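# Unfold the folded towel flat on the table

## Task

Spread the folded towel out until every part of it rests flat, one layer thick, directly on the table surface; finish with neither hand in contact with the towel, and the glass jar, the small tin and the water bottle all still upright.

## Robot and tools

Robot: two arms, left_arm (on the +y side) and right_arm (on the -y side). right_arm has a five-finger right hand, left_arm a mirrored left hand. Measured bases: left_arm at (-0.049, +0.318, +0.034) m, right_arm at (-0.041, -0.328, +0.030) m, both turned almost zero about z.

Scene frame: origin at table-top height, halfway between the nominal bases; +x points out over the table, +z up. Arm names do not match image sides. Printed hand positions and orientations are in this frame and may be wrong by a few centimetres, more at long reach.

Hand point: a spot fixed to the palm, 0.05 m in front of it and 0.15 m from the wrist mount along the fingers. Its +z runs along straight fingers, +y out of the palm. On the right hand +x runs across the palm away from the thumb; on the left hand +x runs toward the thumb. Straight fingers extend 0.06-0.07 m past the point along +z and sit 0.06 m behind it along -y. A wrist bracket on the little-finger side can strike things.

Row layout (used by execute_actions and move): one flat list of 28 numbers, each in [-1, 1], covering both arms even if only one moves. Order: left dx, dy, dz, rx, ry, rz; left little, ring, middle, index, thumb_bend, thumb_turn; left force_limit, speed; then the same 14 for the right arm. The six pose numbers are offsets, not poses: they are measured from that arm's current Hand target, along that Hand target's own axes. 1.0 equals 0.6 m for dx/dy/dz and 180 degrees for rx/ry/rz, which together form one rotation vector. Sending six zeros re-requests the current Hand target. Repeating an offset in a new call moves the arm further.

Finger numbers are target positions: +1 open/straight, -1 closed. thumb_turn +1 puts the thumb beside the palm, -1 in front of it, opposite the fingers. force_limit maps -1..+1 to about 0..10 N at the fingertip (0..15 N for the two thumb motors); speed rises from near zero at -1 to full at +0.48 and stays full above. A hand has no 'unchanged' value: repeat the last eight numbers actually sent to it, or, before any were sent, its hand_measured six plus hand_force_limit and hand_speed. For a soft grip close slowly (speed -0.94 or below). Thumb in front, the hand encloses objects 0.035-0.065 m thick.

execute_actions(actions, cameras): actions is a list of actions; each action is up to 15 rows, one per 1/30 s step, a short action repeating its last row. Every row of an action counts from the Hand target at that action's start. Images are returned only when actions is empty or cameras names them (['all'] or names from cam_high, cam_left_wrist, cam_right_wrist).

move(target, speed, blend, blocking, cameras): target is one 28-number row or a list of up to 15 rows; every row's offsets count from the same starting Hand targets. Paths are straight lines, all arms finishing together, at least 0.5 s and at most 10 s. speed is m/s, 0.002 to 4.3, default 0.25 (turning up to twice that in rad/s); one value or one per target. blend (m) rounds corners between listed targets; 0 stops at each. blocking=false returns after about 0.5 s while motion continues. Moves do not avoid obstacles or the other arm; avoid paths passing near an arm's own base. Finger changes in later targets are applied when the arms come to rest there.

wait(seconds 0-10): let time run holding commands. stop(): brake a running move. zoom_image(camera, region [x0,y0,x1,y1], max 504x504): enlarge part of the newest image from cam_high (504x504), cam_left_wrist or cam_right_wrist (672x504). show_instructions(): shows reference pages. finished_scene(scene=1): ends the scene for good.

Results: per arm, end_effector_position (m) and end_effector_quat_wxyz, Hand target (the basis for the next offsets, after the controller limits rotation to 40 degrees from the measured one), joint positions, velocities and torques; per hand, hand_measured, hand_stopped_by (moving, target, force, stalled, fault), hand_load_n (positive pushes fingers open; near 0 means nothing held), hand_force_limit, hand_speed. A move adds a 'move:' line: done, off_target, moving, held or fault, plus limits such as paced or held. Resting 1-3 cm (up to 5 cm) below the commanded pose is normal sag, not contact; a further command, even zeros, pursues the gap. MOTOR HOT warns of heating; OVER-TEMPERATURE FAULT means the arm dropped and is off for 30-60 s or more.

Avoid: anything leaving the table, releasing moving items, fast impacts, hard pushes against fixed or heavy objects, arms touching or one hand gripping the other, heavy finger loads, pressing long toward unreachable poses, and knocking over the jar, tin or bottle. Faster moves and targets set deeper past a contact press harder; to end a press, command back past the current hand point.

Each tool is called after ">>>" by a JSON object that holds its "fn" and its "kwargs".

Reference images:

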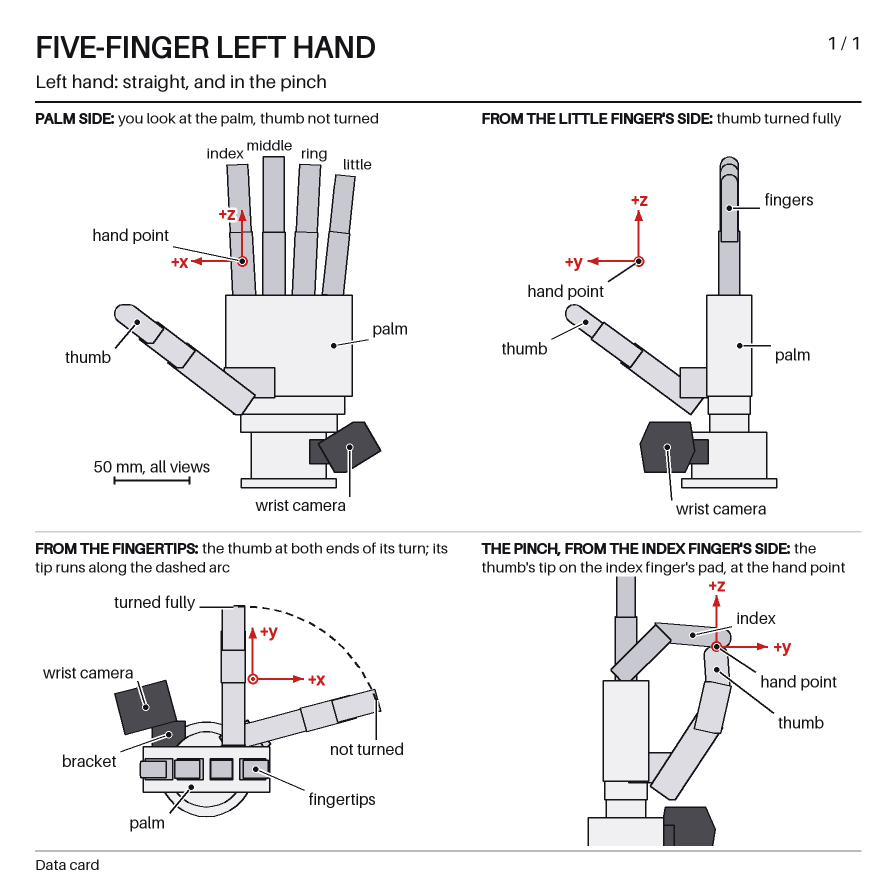

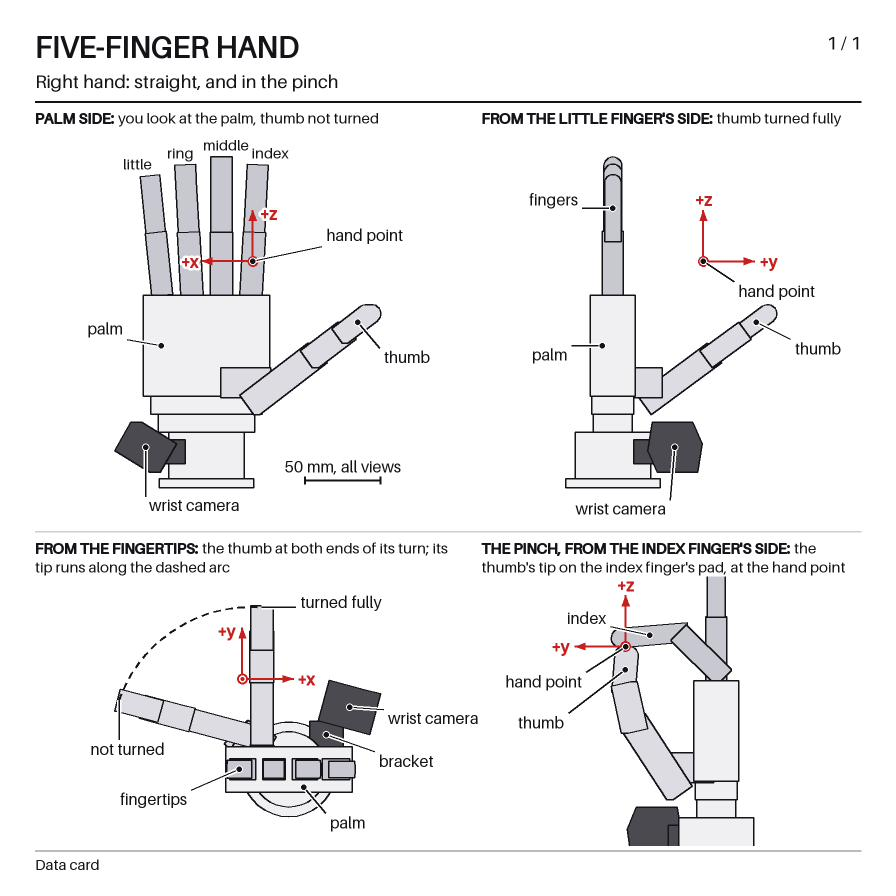

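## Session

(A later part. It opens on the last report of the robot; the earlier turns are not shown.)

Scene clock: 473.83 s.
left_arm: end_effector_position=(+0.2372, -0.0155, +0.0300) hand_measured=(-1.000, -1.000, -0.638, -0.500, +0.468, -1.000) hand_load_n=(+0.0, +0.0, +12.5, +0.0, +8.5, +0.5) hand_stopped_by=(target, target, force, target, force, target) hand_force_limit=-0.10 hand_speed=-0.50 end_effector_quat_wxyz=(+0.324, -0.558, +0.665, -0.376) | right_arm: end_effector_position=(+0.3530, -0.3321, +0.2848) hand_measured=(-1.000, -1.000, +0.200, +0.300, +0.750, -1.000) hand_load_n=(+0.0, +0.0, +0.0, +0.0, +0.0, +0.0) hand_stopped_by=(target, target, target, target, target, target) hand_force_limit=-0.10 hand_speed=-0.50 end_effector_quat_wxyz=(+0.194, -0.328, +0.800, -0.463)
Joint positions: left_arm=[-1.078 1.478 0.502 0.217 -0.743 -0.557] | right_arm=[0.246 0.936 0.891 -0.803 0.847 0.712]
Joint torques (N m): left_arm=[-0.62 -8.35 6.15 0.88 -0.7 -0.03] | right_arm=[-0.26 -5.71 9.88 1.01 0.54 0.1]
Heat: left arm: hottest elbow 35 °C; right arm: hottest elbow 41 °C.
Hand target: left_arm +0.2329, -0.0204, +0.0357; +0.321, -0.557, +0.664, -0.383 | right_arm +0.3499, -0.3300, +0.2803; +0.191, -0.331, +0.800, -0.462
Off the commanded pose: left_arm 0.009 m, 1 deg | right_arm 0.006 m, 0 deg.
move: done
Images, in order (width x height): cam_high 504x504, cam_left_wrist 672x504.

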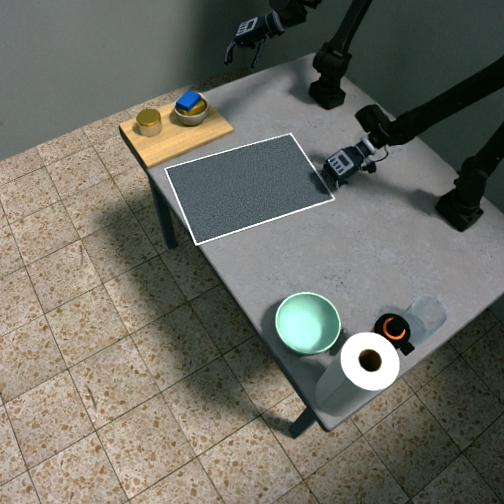

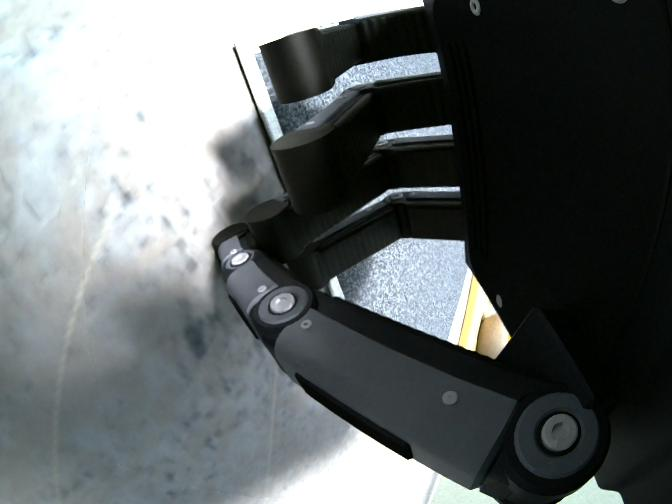

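>>> {"fn": "move", "kwargs": {"target": [[0,-0.078,-0.045,0,0,0,-1,-1,-0.6,-0.5,0.48,-1,-0.1,-0.5,0,0,0,0,0,0,-1,-1,0.2,0.3,0.75,-1,-0.1,-0.5],[-0.0065,-0.128,0.0752,0,0,0,-1,-1,-0.1,0.1,0.92,-1,0.2,0,0,0,0,0,0,0,-1,-1,0.2,0.3,0.75,-1,-0.1,-0.5],[-0.0065,-0.0447,0.1233,0,0,0,-1,-1,-0.1,0.1,0.92,-1,0.2,0,0,0,0,0,0,0,-1,-1,0.2,0.3,0.75,-1,-0.1,-0.5]], "cameras": ["cam_left_wrist"], "speed": 0.15}}

Scene clock: 488.70 s.
left_arm: end_effector_position=(+0.3083, -0.0385, +0.0441) hand_measured=(-1.000, -1.000, -0.100, +0.100, +0.920, -1.000) hand_load_n=(+0.0, +0.0, +0.0, +0.0, +2.0, -3.5) hand_stopped_by=(target, target, target, target, target, target) hand_force_limit=0.20 hand_speed=0.00 end_effector_quat_wxyz=(+0.319, -0.553, +0.656, -0.402) | right_arm: end_effector_position=(+0.3530, -0.3321, +0.2848) hand_measured=(-1.000, -1.000, +0.200, +0.300, +0.750, -1.000) hand_load_n=(+0.0, +0.0, +0.0, +0.0, +0.0, +0.0) hand_stopped_by=(target, target, target, target, target, target) hand_force_limit=-0.10 hand_speed=-0.50 end_effector_quat_wxyz=(+0.194, -0.328, +0.800, -0.463)
Joint positions: left_arm=[-0.937 1.572 0.616 0.335 -0.622 -0.425] | right_arm=[0.246 0.936 0.891 -0.803 0.847 0.712]
Joint torques (N m): left_arm=[1.38 -5.13 6.2 1.74 -0.27 0.04] | right_arm=[-0.32 -5.71 9.88 1.03 0.54 0.1]
Heat: left arm: hottest elbow 35 °C; right arm: hottest elbow 41 °C.
Hand target: left_arm +0.3097, -0.0300, +0.0217; +0.321, -0.557, +0.664, -0.383 | right_arm +0.3499, -0.3300, +0.2803; +0.191, -0.331, +0.800, -0.462
Off the commanded pose: left_arm 0.024 m, 2 deg | right_arm 0.006 m, 0 deg.
move: off_target (left_arm); target 2's new numbers were sent with left_arm's hand 0.025 m and 2 deg from that target
Images, in order (width x height): cam_left_wrist 672x504.

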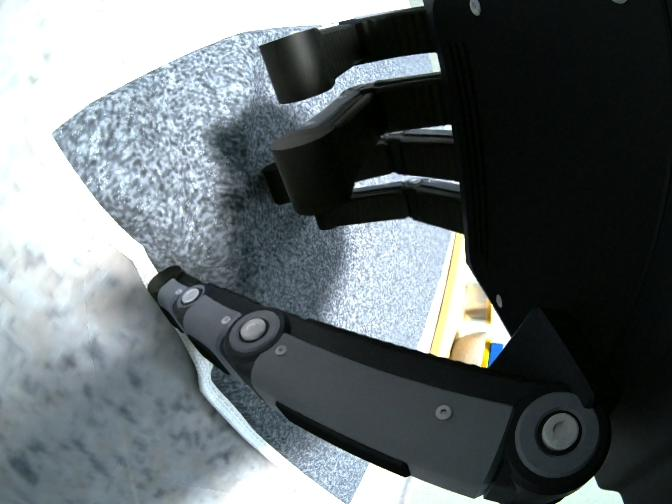

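>>> {"fn": "move", "kwargs": {"target": [[0,0,0,0,0,0,-1,-1,-0.35,-0.15,0.7,-1,0.2,-0.5,0,0,0,0,0,0,-1,-1,0.2,0.3,0.75,-1,-0.1,-0.5],[0,0,0,0,0,0,-1,-1,-0.6,-0.45,0.5,-1,0.2,-0.5,0,0,0,0,0,0,-1,-1,0.2,0.3,0.75,-1,-0.1,-0.5],[0,0,0,0,0,0,-1,-1,-0.75,-0.6,0.35,-1,0.1,-0.5,0,0,0,0,0,0,-1,-1,0.2,0.3,0.75,-1,-0.1,-0.5]], "cameras": ["cam_left_wrist"], "speed": 0.15}}

>>> {"fn": "zoom_image", "kwargs": {"camera": "cam_left_wrist", "region": [100, 120, 360, 315]}}

Scene clock: 493.63 s.
left_arm: end_effector_position=(+0.3073, -0.0377, +0.0371) hand_measured=(-1.000, -1.000, -0.728, -0.600, +0.518, -1.000) hand_load_n=(+0.0, +0.0, +8.5, +0.0, +4.5, +0.5) hand_stopped_by=(target, target, force, target, force, target) hand_force_limit=0.10 hand_speed=-0.50 end_effector_quat_wxyz=(+0.319, -0.553, +0.660, -0.397) | right_arm: end_effector_position=(+0.3530, -0.3321, +0.2848) hand_measured=(-1.000, -1.000, +0.200, +0.300, +0.750, -1.000) hand_load_n=(+0.0, +0.0, +0.0, +0.0, +0.0, +0.0) hand_stopped_by=(target, target, target, target, target, target) hand_force_limit=-0.10 hand_speed=-0.50 end_effector_quat_wxyz=(+0.194, -0.328, +0.800, -0.463)
Joint positions: left_arm=[-0.937 1.588 0.616 0.338 -0.62 -0.425] | right_arm=[0.246 0.936 0.891 -0.803 0.847 0.712]
Joint torques (N m): left_arm=[1.2 -6.24 6.04 1.61 -0.34 0.06] | right_arm=[-0.15 -5.71 9.89 1.02 0.54 0.1]
Heat: left arm: hottest elbow 34 °C; right arm: hottest elbow 41 °C.
Hand target: left_arm +0.3097, -0.0299, +0.0216; +0.321, -0.557, +0.664, -0.383 | right_arm +0.3499, -0.3300, +0.2803; +0.191, -0.331, +0.800, -0.462
Off the commanded pose: left_arm 0.017 m, 2 deg | right_arm 0.006 m, 0 deg.
move: off_target (left_arm); target 2's new numbers were sent with left_arm's hand 0.021 m and 2 deg from that target; target 3's new numbers were sent with left_arm's hand 0.018 m and 2 deg from that target
Images, in order (width x height): cam_left_wrist 672x504.

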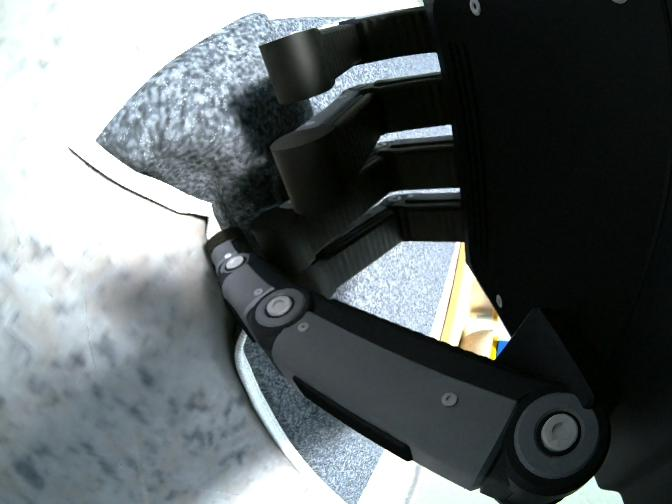

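Scaled by 1.938 from the camera's 672x504 image, which has a finer 960x720 frame.

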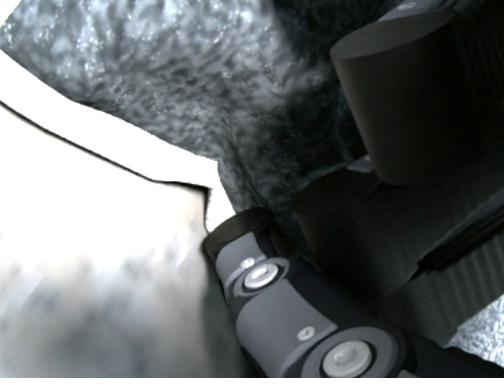

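>>> {"fn": "move", "kwargs": {"target": [0.0188,0.036,-0.1024,0,0,0,-1,-1,-0.75,-0.6,0.35,-1,0.1,-0.5,0,0,0,0,0,0,-1,-1,0.2,0.3,0.75,-1,-0.1,-0.5], "cameras": ["cam_left_wrist", "cam_high"], "speed": 0.06}}

>>> {"fn": "zoom_image", "kwargs": {"camera": "cam_high", "region": [140, 100, 380, 260]}}

>>> {"fn": "zoom_image", "kwargs": {"camera": "cam_high", "region": [140, 150, 240, 270]}}

Scene clock: 499.63 s.
left_arm: end_effector_position=(+0.2526, -0.0265, +0.0317) hand_measured=(-1.000, -1.000, -0.728, -0.600, +0.518, -1.000) hand_load_n=(+0.0, +0.0, +8.5, +0.0, +5.0, +1.0) hand_stopped_by=(target, target, force, target, force, target) hand_force_limit=0.10 hand_speed=-0.50 end_effector_quat_wxyz=(+0.325, -0.561, +0.660, -0.380) | right_arm: end_effector_position=(+0.3530, -0.3321, +0.2848) hand_measured=(-1.000, -1.000, +0.200, +0.300, +0.750, -1.000) hand_load_n=(+0.0, +0.0, +0.0, +0.0, +0.0, +0.0) hand_stopped_by=(target, target, target, target, target, target) hand_force_limit=-0.10 hand_speed=-0.50 end_effector_quat_wxyz=(+0.194, -0.328, +0.800, -0.463)
Joint positions: left_arm=[-1.056 1.514 0.541 0.236 -0.732 -0.543] | right_arm=[0.246 0.936 0.891 -0.803 0.847 0.712]
Joint torques (N m): left_arm=[-0.97 -8.88 5.81 0.79 -0.6 -0.03] | right_arm=[-0.21 -5.71 9.88 0.99 0.54 0.11]
Heat: left arm: hottest elbow 34 °C; right arm: hottest elbow 41 °C.
Hand target: left_arm +0.2449, -0.0300, +0.0339; +0.321, -0.557, +0.664, -0.383 | right_arm +0.3499, -0.3300, +0.2803; +0.191, -0.331, +0.800, -0.462
Off the commanded pose: left_arm 0.009 m, 1 deg | right_arm 0.006 m, 0 deg.
move: done
Images, in order (width x height): cam_high 504x504, cam_left_wrist 672x504.

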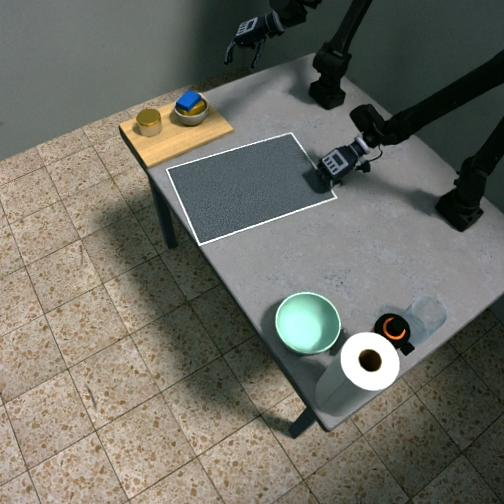

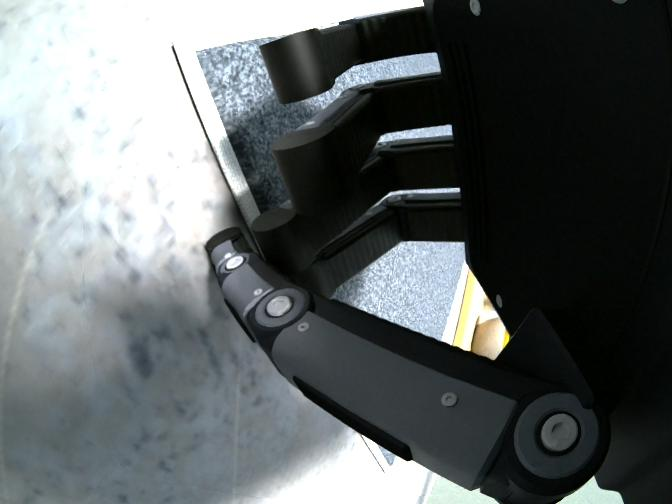

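Scaled by 2.100 from the camera's 504x504 image, which has a finer 720x720 frame.

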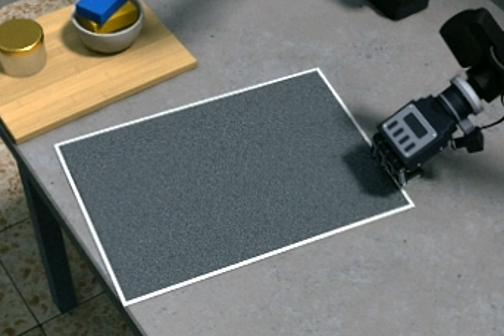

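Scaled by 4.200 from the camera's 504x504 image, which has a finer 720x720 frame.

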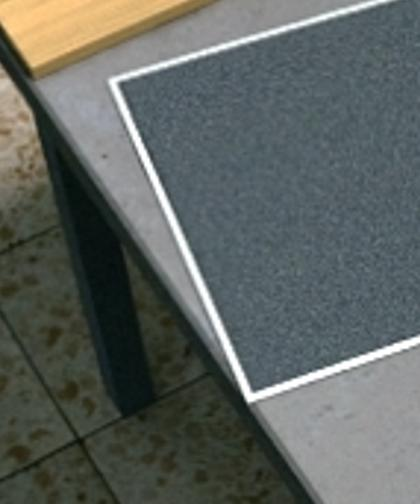

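>>> {"fn": "move", "kwargs": {"target": [[0,-0.0722,-0.0417,0,0,0,-1,-1,-0.7,-0.55,0.55,-1,0.1,-0.2,0,0,0,0,0,0,-1,-1,0.2,0.3,0.75,-1,-0.1,-0.5],[-0.0062,-0.1027,0.0247,0,0,0,-1,-1,-0.1,0.1,0.92,-1,0.2,0,0,0,0,0,0,0,-1,-1,0.2,0.3,0.75,-1,-0.1,-0.5],[-0.0062,-0.019,0.073,0,0,0,-1,-1,-0.1,0.1,0.92,-1,0.2,0,0,0,0,0,0,0,-1,-1,0.2,0.3,0.75,-1,-0.1,-0.5]], "cameras": ["cam_left_wrist"], "speed": 0.15}}

Scene clock: 514.30 s.
left_arm: end_effector_position=(+0.2849, -0.0375, +0.0395) hand_measured=(-1.000, -1.000, -0.100, +0.100, +0.922, -1.000) hand_load_n=(+0.0, +0.5, +0.0, +0.0, +9.0, -5.5) hand_stopped_by=(target, target, target, target, target, target) hand_force_limit=0.20 hand_speed=0.00 end_effector_quat_wxyz=(+0.321, -0.550, +0.663, -0.393) | right_arm: end_effector_position=(+0.3530, -0.3321, +0.2848) hand_measured=(-1.000, -1.000, +0.200, +0.300, +0.750, -1.000) hand_load_n=(+0.0, +0.0, +0.0, +0.0, +0.0, +0.0) hand_stopped_by=(target, target, target, target, target, target) hand_force_limit=-0.10 hand_speed=-0.50 end_effector_quat_wxyz=(+0.194, -0.328, +0.800, -0.463)
Joint positions: left_arm=[-0.989 1.551 0.59 0.299 -0.664 -0.455] | right_arm=[0.246 0.936 0.891 -0.803 0.847 0.712]
Joint torques (N m): left_arm=[1.26 -4.6 6.41 2.29 -0.31 -0.08] | right_arm=[-0.32 -5.77 9.88 1.02 0.54 0.11]
Heat: left arm: hottest elbow 34 °C; right arm: hottest elbow 41 °C.
Hand target: left_arm +0.2884, -0.0340, +0.0218; +0.321, -0.557, +0.664, -0.383 | right_arm +0.3499, -0.3300, +0.2803; +0.191, -0.331, +0.800, -0.462
Off the commanded pose: left_arm 0.018 m, 1 deg | right_arm 0.006 m, 0 deg.
move: off_target (left_arm); target 2's new numbers were sent with left_arm's hand 0.025 m and 2 deg from that target
Images, in order (width x height): cam_left_wrist 672x504.

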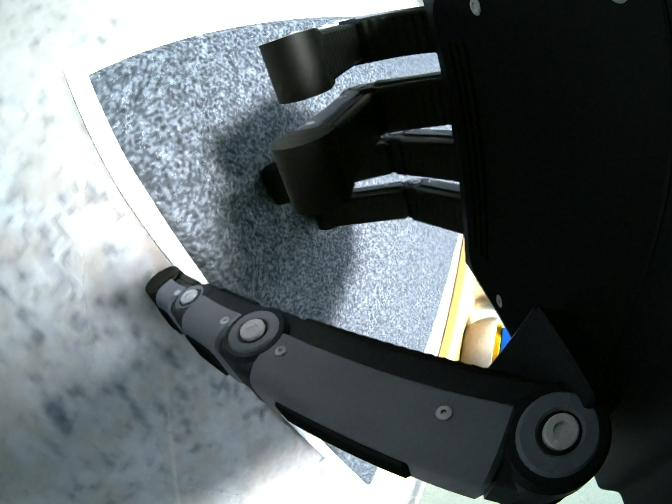

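>>> {"fn": "move", "kwargs": {"target": [[0,-0.0361,-0.0208,0,0,0,-1,-1,-0.1,0.1,0.92,-1,0.2,0,0,0,0,0,0,0,-1,-1,0.2,0.3,0.75,-1,-0.1,-0.5],[-0.0041,-0.0477,-0.001,0,0,0,-1,-1,-0.1,0.1,0.92,-1,0.2,0,0,0,0,0,0,0,-1,-1,0.2,0.3,0.75,-1,-0.1,-0.5],[-0.0041,-0.0115,0.0199,0,0,0,-1,-1,-0.1,0.1,0.92,-1,0.2,0,0,0,0,0,0,0,-1,-1,0.2,0.3,0.75,-1,-0.1,-0.5],[-0.0041,-0.0115,0.0199,0,0,0,-1,-1,-0.35,-0.15,0.7,-1,0.2,-0.5,0,0,0,0,0,0,-1,-1,0.2,0.3,0.75,-1,-0.1,-0.5]], "cameras": ["cam_left_wrist"], "speed": 0.15}}

Scene clock: 523.17 s.
left_arm: end_effector_position=(+0.2931, -0.0335, +0.0391) hand_measured=(-1.000, -1.000, -0.350, -0.150, +0.922, -1.000) hand_load_n=(+0.0, +0.0, +0.0, +0.0, +14.5, -7.5) hand_stopped_by=(target, target, target, target, force, target) hand_force_limit=0.20 hand_speed=-0.50 end_effector_quat_wxyz=(+0.322, -0.546, +0.668, -0.390) | right_arm: end_effector_position=(+0.3530, -0.3321, +0.2848) hand_measured=(-1.000, -1.000, +0.200, +0.300, +0.750, -1.000) hand_load_n=(+0.0, +0.0, +0.0, +0.0, +0.0, +0.0) hand_stopped_by=(target, target, target, target, target, target) hand_force_limit=-0.10 hand_speed=-0.50 end_effector_quat_wxyz=(+0.194, -0.328, +0.800, -0.463)
Joint positions: left_arm=[-0.962 1.555 0.595 0.308 -0.639 -0.422] | right_arm=[0.246 0.936 0.891 -0.803 0.847 0.712]
Joint torques (N m): left_arm=[1.73 -3.49 7.58 2.5 -0.33 -0.16] | right_arm=[-0.15 -5.66 9.87 1.02 0.54 0.1]
Heat: left arm: hottest elbow 33 °C; right arm: hottest elbow 41 °C.
Hand target: left_arm +0.3025, -0.0338, +0.0218; +0.321, -0.557, +0.664, -0.383 | right_arm +0.3499, -0.3300, +0.2803; +0.191, -0.331, +0.800, -0.462
Off the commanded pose: left_arm 0.020 m, 2 deg | right_arm 0.006 m, 0 deg.
move: off_target (left_arm); target 4's new numbers were sent with left_arm's hand 0.020 m and 2 deg from that target
Images, in order (width x height): cam_left_wrist 672x504.

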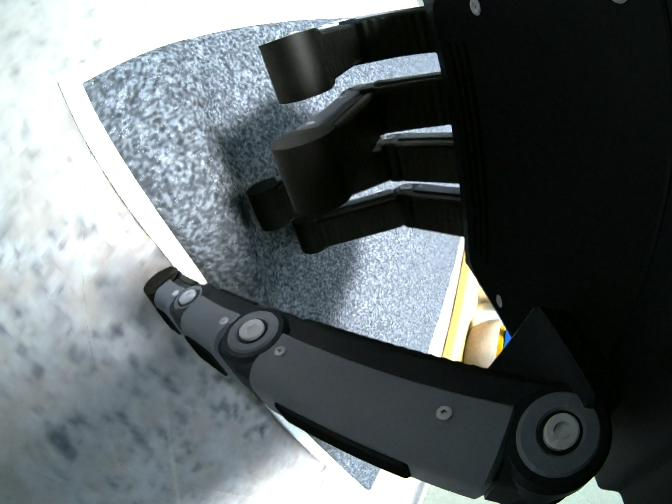

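>>> {"fn": "move", "kwargs": {"target": [[0,-0.0866,-0.05,0,0,0,-1,-1,-0.35,-0.15,0.95,-1,0.2,0,0,0,0,0,0,0,-1,-1,0.2,0.3,0.75,-1,-0.1,-0.5],[-0.0023,-0.0932,-0.0387,0,0,0,-1,-1,-0.1,0.1,0.9,-1,0.2,0,0,0,0,0,0,0,-1,-1,0.2,0.3,0.75,-1,-0.1,-0.5],[-0.0023,-0.0065,0.0113,0,0,0,-1,-1,-0.1,0.1,0.9,-1,0.2,0,0,0,0,0,0,0,-1,-1,0.2,0.3,0.75,-1,-0.1,-0.5]], "cameras": ["cam_left_wrist"], "speed": 0.15}}

Scene clock: 530.73 s.
left_arm: end_effector_position=(+0.3091, -0.0433, +0.0442) hand_measured=(-1.000, -1.000, -0.100, +0.100, +0.900, -1.000) hand_load_n=(+0.0, +0.0, +0.0, +0.0, +1.5, -4.0) hand_stopped_by=(target, target, target, target, target, target) hand_force_limit=0.20 hand_speed=0.00 end_effector_quat_wxyz=(+0.319, -0.553, +0.656, -0.402) | right_arm: end_effector_position=(+0.3530, -0.3321, +0.2848) hand_measured=(-1.000, -1.000, +0.200, +0.300, +0.750, -1.000) hand_load_n=(+0.0, +0.0, -0.5, +0.0, +0.0, +0.0) hand_stopped_by=(target, target, target, target, target, target) hand_force_limit=-0.10 hand_speed=-0.50 end_effector_quat_wxyz=(+0.194, -0.328, +0.800, -0.463)
Joint positions: left_arm=[-0.943 1.581 0.629 0.329 -0.626 -0.429] | right_arm=[0.246 0.936 0.891 -0.803 0.847 0.712]
Joint torques (N m): left_arm=[1.38 -5.36 6.02 1.8 -0.28 0.03] | right_arm=[-0.26 -5.71 9.88 1.02 0.54 0.1]
Heat: left arm: hottest elbow 33 °C; right arm: hottest elbow 40 °C.
Hand target: left_arm +0.3104, -0.0339, +0.0218; +0.321, -0.557, +0.664, -0.383 | right_arm +0.3499, -0.3300, +0.2803; +0.191, -0.331, +0.800, -0.462
Off the commanded pose: left_arm 0.024 m, 2 deg | right_arm 0.006 m, 0 deg.
move: off_target (left_arm); target 2's new numbers were sent with left_arm's hand 0.025 m and 2 deg from that target
Images, in order (width x height): cam_left_wrist 672x504.

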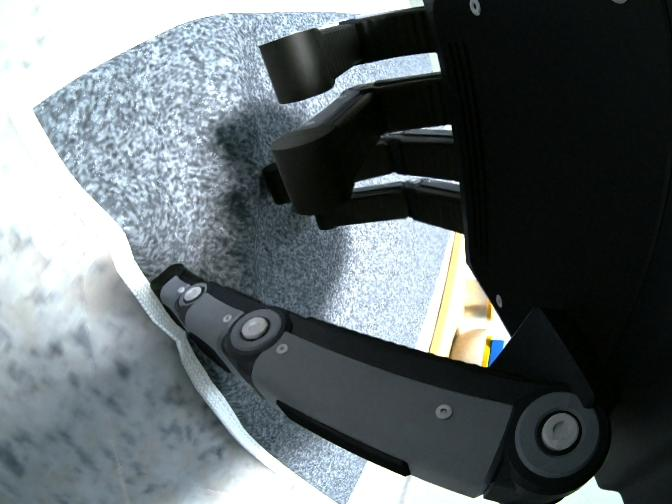

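>>> {"fn": "move", "kwargs": {"target": [[0,0,0,0,0,0,-1,-1,-0.35,-0.2,0.7,-1,0.2,-0.5,0,0,0,0,0,0,-1,-1,0.2,0.3,0.75,-1,-0.1,-0.5],[0,0,0,0,0,0,-1,-1,-0.6,-0.5,0.5,-1,0.2,-0.5,0,0,0,0,0,0,-1,-1,0.2,0.3,0.75,-1,-0.1,-0.5],[0,0,0,0,0,0,-1,-1,-0.8,-0.8,0.3,-1,0.2,-0.5,0,0,0,0,0,0,-1,-1,0.2,0.3,0.75,-1,-0.1,-0.5]], "cameras": ["cam_left_wrist"], "speed": 0.15}}

Scene clock: 536.43 s.
left_arm: end_effector_position=(+0.3081, -0.0424, +0.0371) hand_measured=(-1.000, -1.000, -0.682, -0.800, +0.478, -1.000) hand_load_n=(+0.0, +0.0, +11.0, +0.0, +12.5, +1.5) hand_stopped_by=(target, target, force, target, force, target) hand_force_limit=0.20 hand_speed=-0.50 end_effector_quat_wxyz=(+0.319, -0.553, +0.660, -0.397) | right_arm: end_effector_position=(+0.3530, -0.3321, +0.2848) hand_measured=(-1.000, -1.000, +0.200, +0.300, +0.750, -1.000) hand_load_n=(+0.0, +0.0, +0.0, +0.0, +0.0, +0.0) hand_stopped_by=(target, target, target, target, target, target) hand_force_limit=-0.10 hand_speed=-0.50 end_effector_quat_wxyz=(+0.194, -0.328, +0.800, -0.463)
Joint positions: left_arm=[-0.943 1.596 0.629 0.332 -0.624 -0.429] | right_arm=[0.246 0.936 0.891 -0.803 0.847 0.712]
Joint torques (N m): left_arm=[1.55 -6.65 6.01 1.66 -0.35 0.04] | right_arm=[-0.21 -5.71 9.88 0.99 0.53 0.1]
Heat: left arm: hottest elbow 33 °C; right arm: hottest elbow 40 °C.
Hand target: left_arm +0.3104, -0.0338, +0.0218; +0.321, -0.557, +0.664, -0.383 | right_arm +0.3499, -0.3300, +0.2803; +0.191, -0.331, +0.800, -0.462
Off the commanded pose: left_arm 0.018 m, 2 deg | right_arm 0.006 m, 0 deg.
move: off_target (left_arm); target 2's new numbers were sent with left_arm's hand 0.022 m and 2 deg from that target; target 3's new numbers were sent with left_arm's hand 0.019 m and 2 deg from that target
Images, in order (width x height): cam_left_wrist 672x504.

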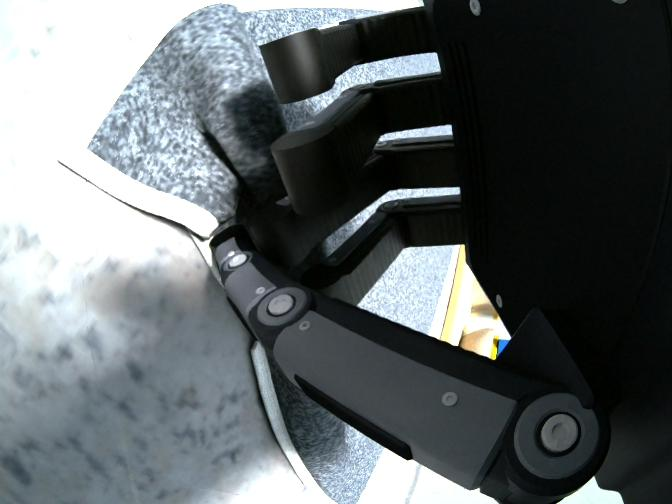

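>>> {"fn": "move", "kwargs": {"target": [0.0209,0.0418,-0.1123,0,0,0,-1,-1,-0.8,-0.8,0.3,-1,0.2,-0.5,0,0,0,0,0,0,-1,-1,0.2,0.3,0.75,-1,-0.1,-0.5], "cameras": ["cam_left_wrist", "cam_high"], "speed": 0.05}}

>>> {"fn": "zoom_image", "kwargs": {"camera": "cam_high", "region": [140, 100, 380, 260]}}

>>> {"fn": "zoom_image", "kwargs": {"camera": "cam_high", "region": [140, 150, 240, 270]}}

Scene clock: 541.87 s.
left_arm: end_effector_position=(+0.2485, -0.0324, +0.0354) hand_measured=(-1.000, -1.000, -0.682, -0.800, +0.478, -1.000) hand_load_n=(+0.0, +0.0, +11.5, +0.0, +12.0, +1.5) hand_stopped_by=(target, target, force, target, force, target) hand_force_limit=0.20 hand_speed=-0.50 end_effector_quat_wxyz=(+0.325, -0.562, +0.656, -0.384) | right_arm: end_effector_position=(+0.3530, -0.3321, +0.2848) hand_measured=(-1.000, -1.000, +0.200, +0.300, +0.750, -1.000) hand_load_n=(+0.0, +0.0, +0.0, +0.0, +0.0, +0.0) hand_stopped_by=(target, target, target, target, target, target) hand_force_limit=-0.10 hand_speed=-0.50 end_effector_quat_wxyz=(+0.194, -0.328, +0.800, -0.463)
Joint positions: left_arm=[-1.077 1.511 0.548 0.221 -0.75 -0.564] | right_arm=[0.246 0.936 0.891 -0.803 0.847 0.712]
Joint torques (N m): left_arm=[-0.97 -8.41 5.55 0.7 -0.53 -0.03] | right_arm=[-0.26 -5.71 9.88 0.99 0.54 0.1]
Heat: left arm: hottest elbow 32 °C; right arm: hottest elbow 40 °C.
Hand target: left_arm +0.2385, -0.0339, +0.0338; +0.321, -0.557, +0.664, -0.383 | right_arm +0.3499, -0.3300, +0.2803; +0.191, -0.331, +0.800, -0.462
Off the commanded pose: left_arm 0.010 m, 1 deg | right_arm 0.006 m, 0 deg.
move: done
Images, in order (width x height): cam_high 504x504, cam_left_wrist 672x504.

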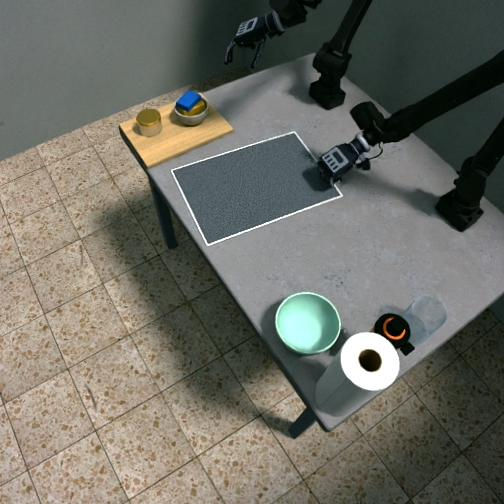

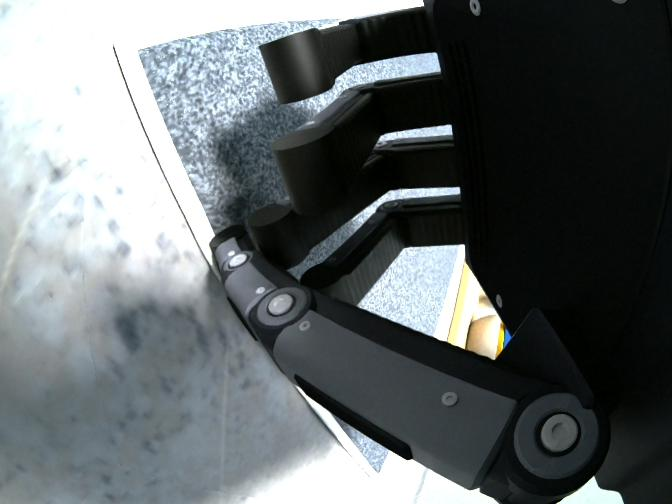

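Scaled by 2.100 from the camera's 504x504 image, which has a finer 720x720 frame.

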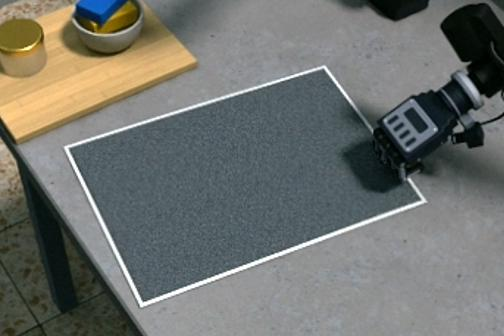

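Scaled by 4.200 from the camera's 504x504 image, which has a finer 720x720 frame.

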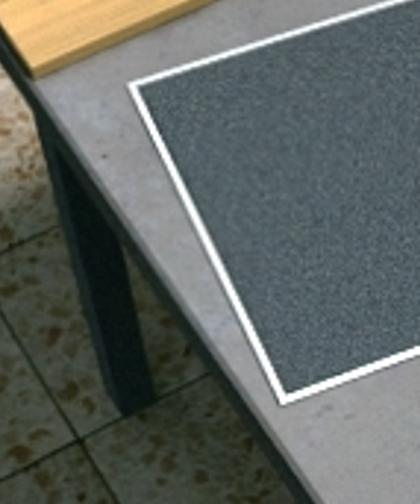

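>>> {"fn": "move", "kwargs": {"target": [[0,-0.0173,-0.01,0,0,0,-1,-1,-0.3,-0.4,0.65,-1,0.2,-0.5,0,0,0,0,0,0,-1,-1,0.2,0.3,0.75,-1,-0.1,-0.5],[-0.0406,-0.1442,-0.1502,0,0,0,-1,-1,-0.3,-0.4,0.65,-1,0.2,-0.5,0,0,0,0,0,0,-1,-1,0.2,0.3,0.75,-1,-0.1,-0.5],[-0.2463,-0.267,-0.2044,0,0,0,-1,-1,-0.3,-0.4,0.65,-1,0.2,-0.5,0,0,0,0,0,0,-1,-1,0.2,0.3,0.75,-1,-0.1,-0.5]], "cameras": ["all"], "speed": [0.05, 0.1, 0.2], "blend": [0, 0.02, 0]}}

>>> {"fn": "zoom_image", "kwargs": {"camera": "cam_high", "region": [140, 100, 380, 260]}}

>>> {"fn": "zoom_image", "kwargs": {"camera": "cam_high", "region": [270, 120, 370, 220]}}

Scene clock: 553.13 s.
left_arm: end_effector_position=(+0.2269, +0.1197, +0.2015) hand_measured=(-1.000, -1.000, -0.300, -0.400, +0.650, -1.000) hand_load_n=(+0.0, +0.0, +0.0, +0.0, +0.0, +0.0) hand_stopped_by=(target, target, target, target, target, target) hand_force_limit=0.20 hand_speed=-0.50 end_effector_quat_wxyz=(+0.315, -0.556, +0.679, -0.362) | right_arm: end_effector_position=(+0.3530, -0.3321, +0.2848) hand_measured=(-1.000, -1.000, +0.200, +0.300, +0.750, -1.000) hand_load_n=(+0.0, +0.0, +0.0, +0.0, +0.0, +0.0) hand_stopped_by=(target, target, target, target, target, target) hand_force_limit=-0.10 hand_speed=-0.50 end_effector_quat_wxyz=(+0.194, -0.328, +0.800, -0.463)
Joint positions: left_arm=[-0.782 0.7 0.548 -0.508 -0.494 -0.323] | right_arm=[0.246 0.936 0.891 -0.803 0.847 0.712]
Joint torques (N m): left_arm=[1.61 -1.38 14.71 1.13 -0.29 0.17] | right_arm=[-0.32 -5.77 9.89 1.02 0.53 0.1]
Heat: left arm: hottest elbow 33 °C; right arm: hottest elbow 40 °C.
Hand target: left_arm +0.2387, +0.1163, +0.2338; +0.321, -0.557, +0.664, -0.383 | right_arm +0.3499, -0.3300, +0.2803; +0.191, -0.331, +0.800, -0.462
Off the commanded pose: left_arm 0.035 m, 3 deg | right_arm 0.006 m, 0 deg.
move: off_target (left_arm)

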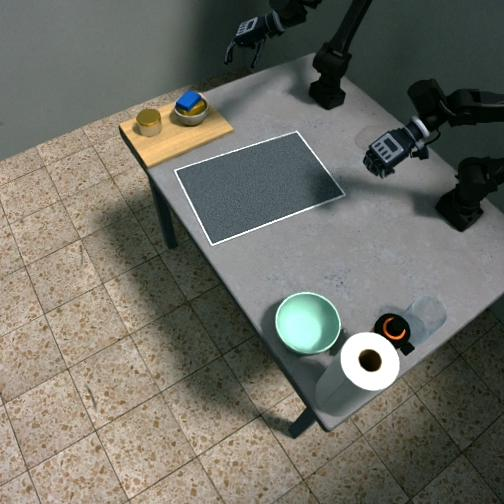

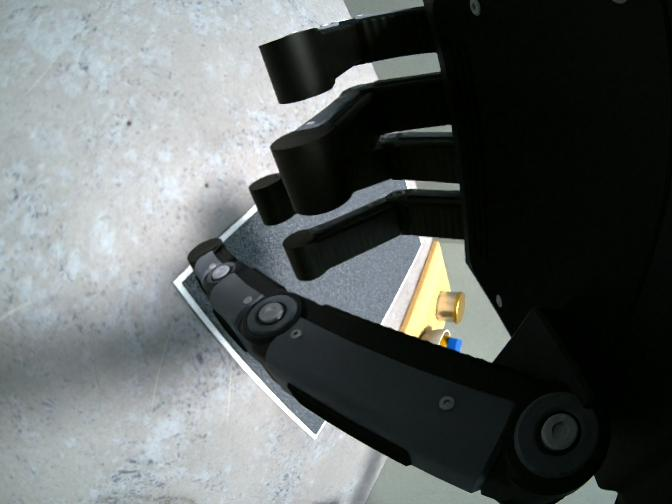

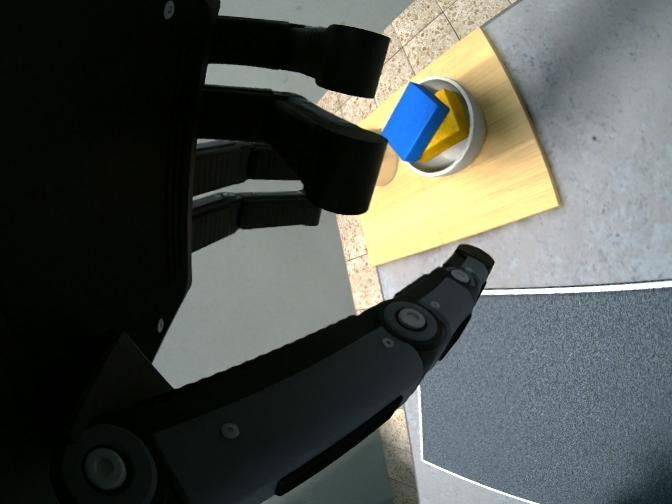

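Scaled by 2.100 from the camera's 504x504 image, which has a finer 720x720 frame.

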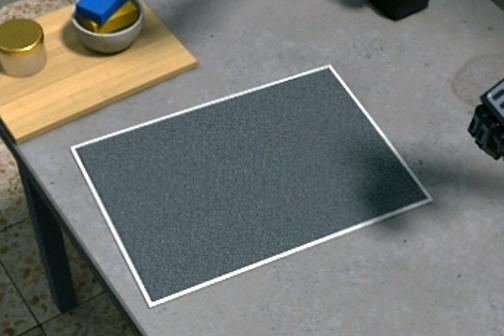

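Scaled by 5.040 from the camera's 504x504 image, which has a finer 720x720 frame.

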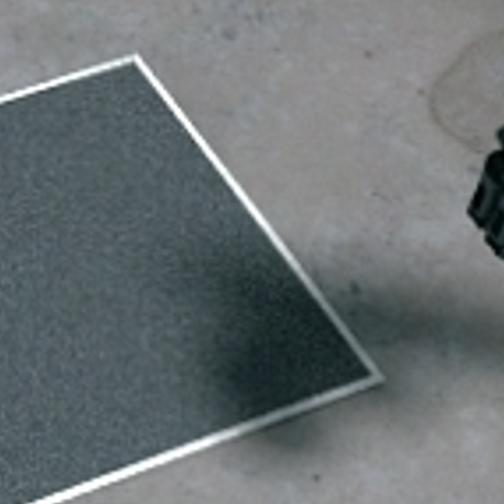

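The towel now lies flat in a single layer, fully on the table. The jar, tin and bottle are still standing, and neither arm is touching the towel.

>>> {"fn": "finished_scene", "kwargs": {}}

The scene is finished: the task was done.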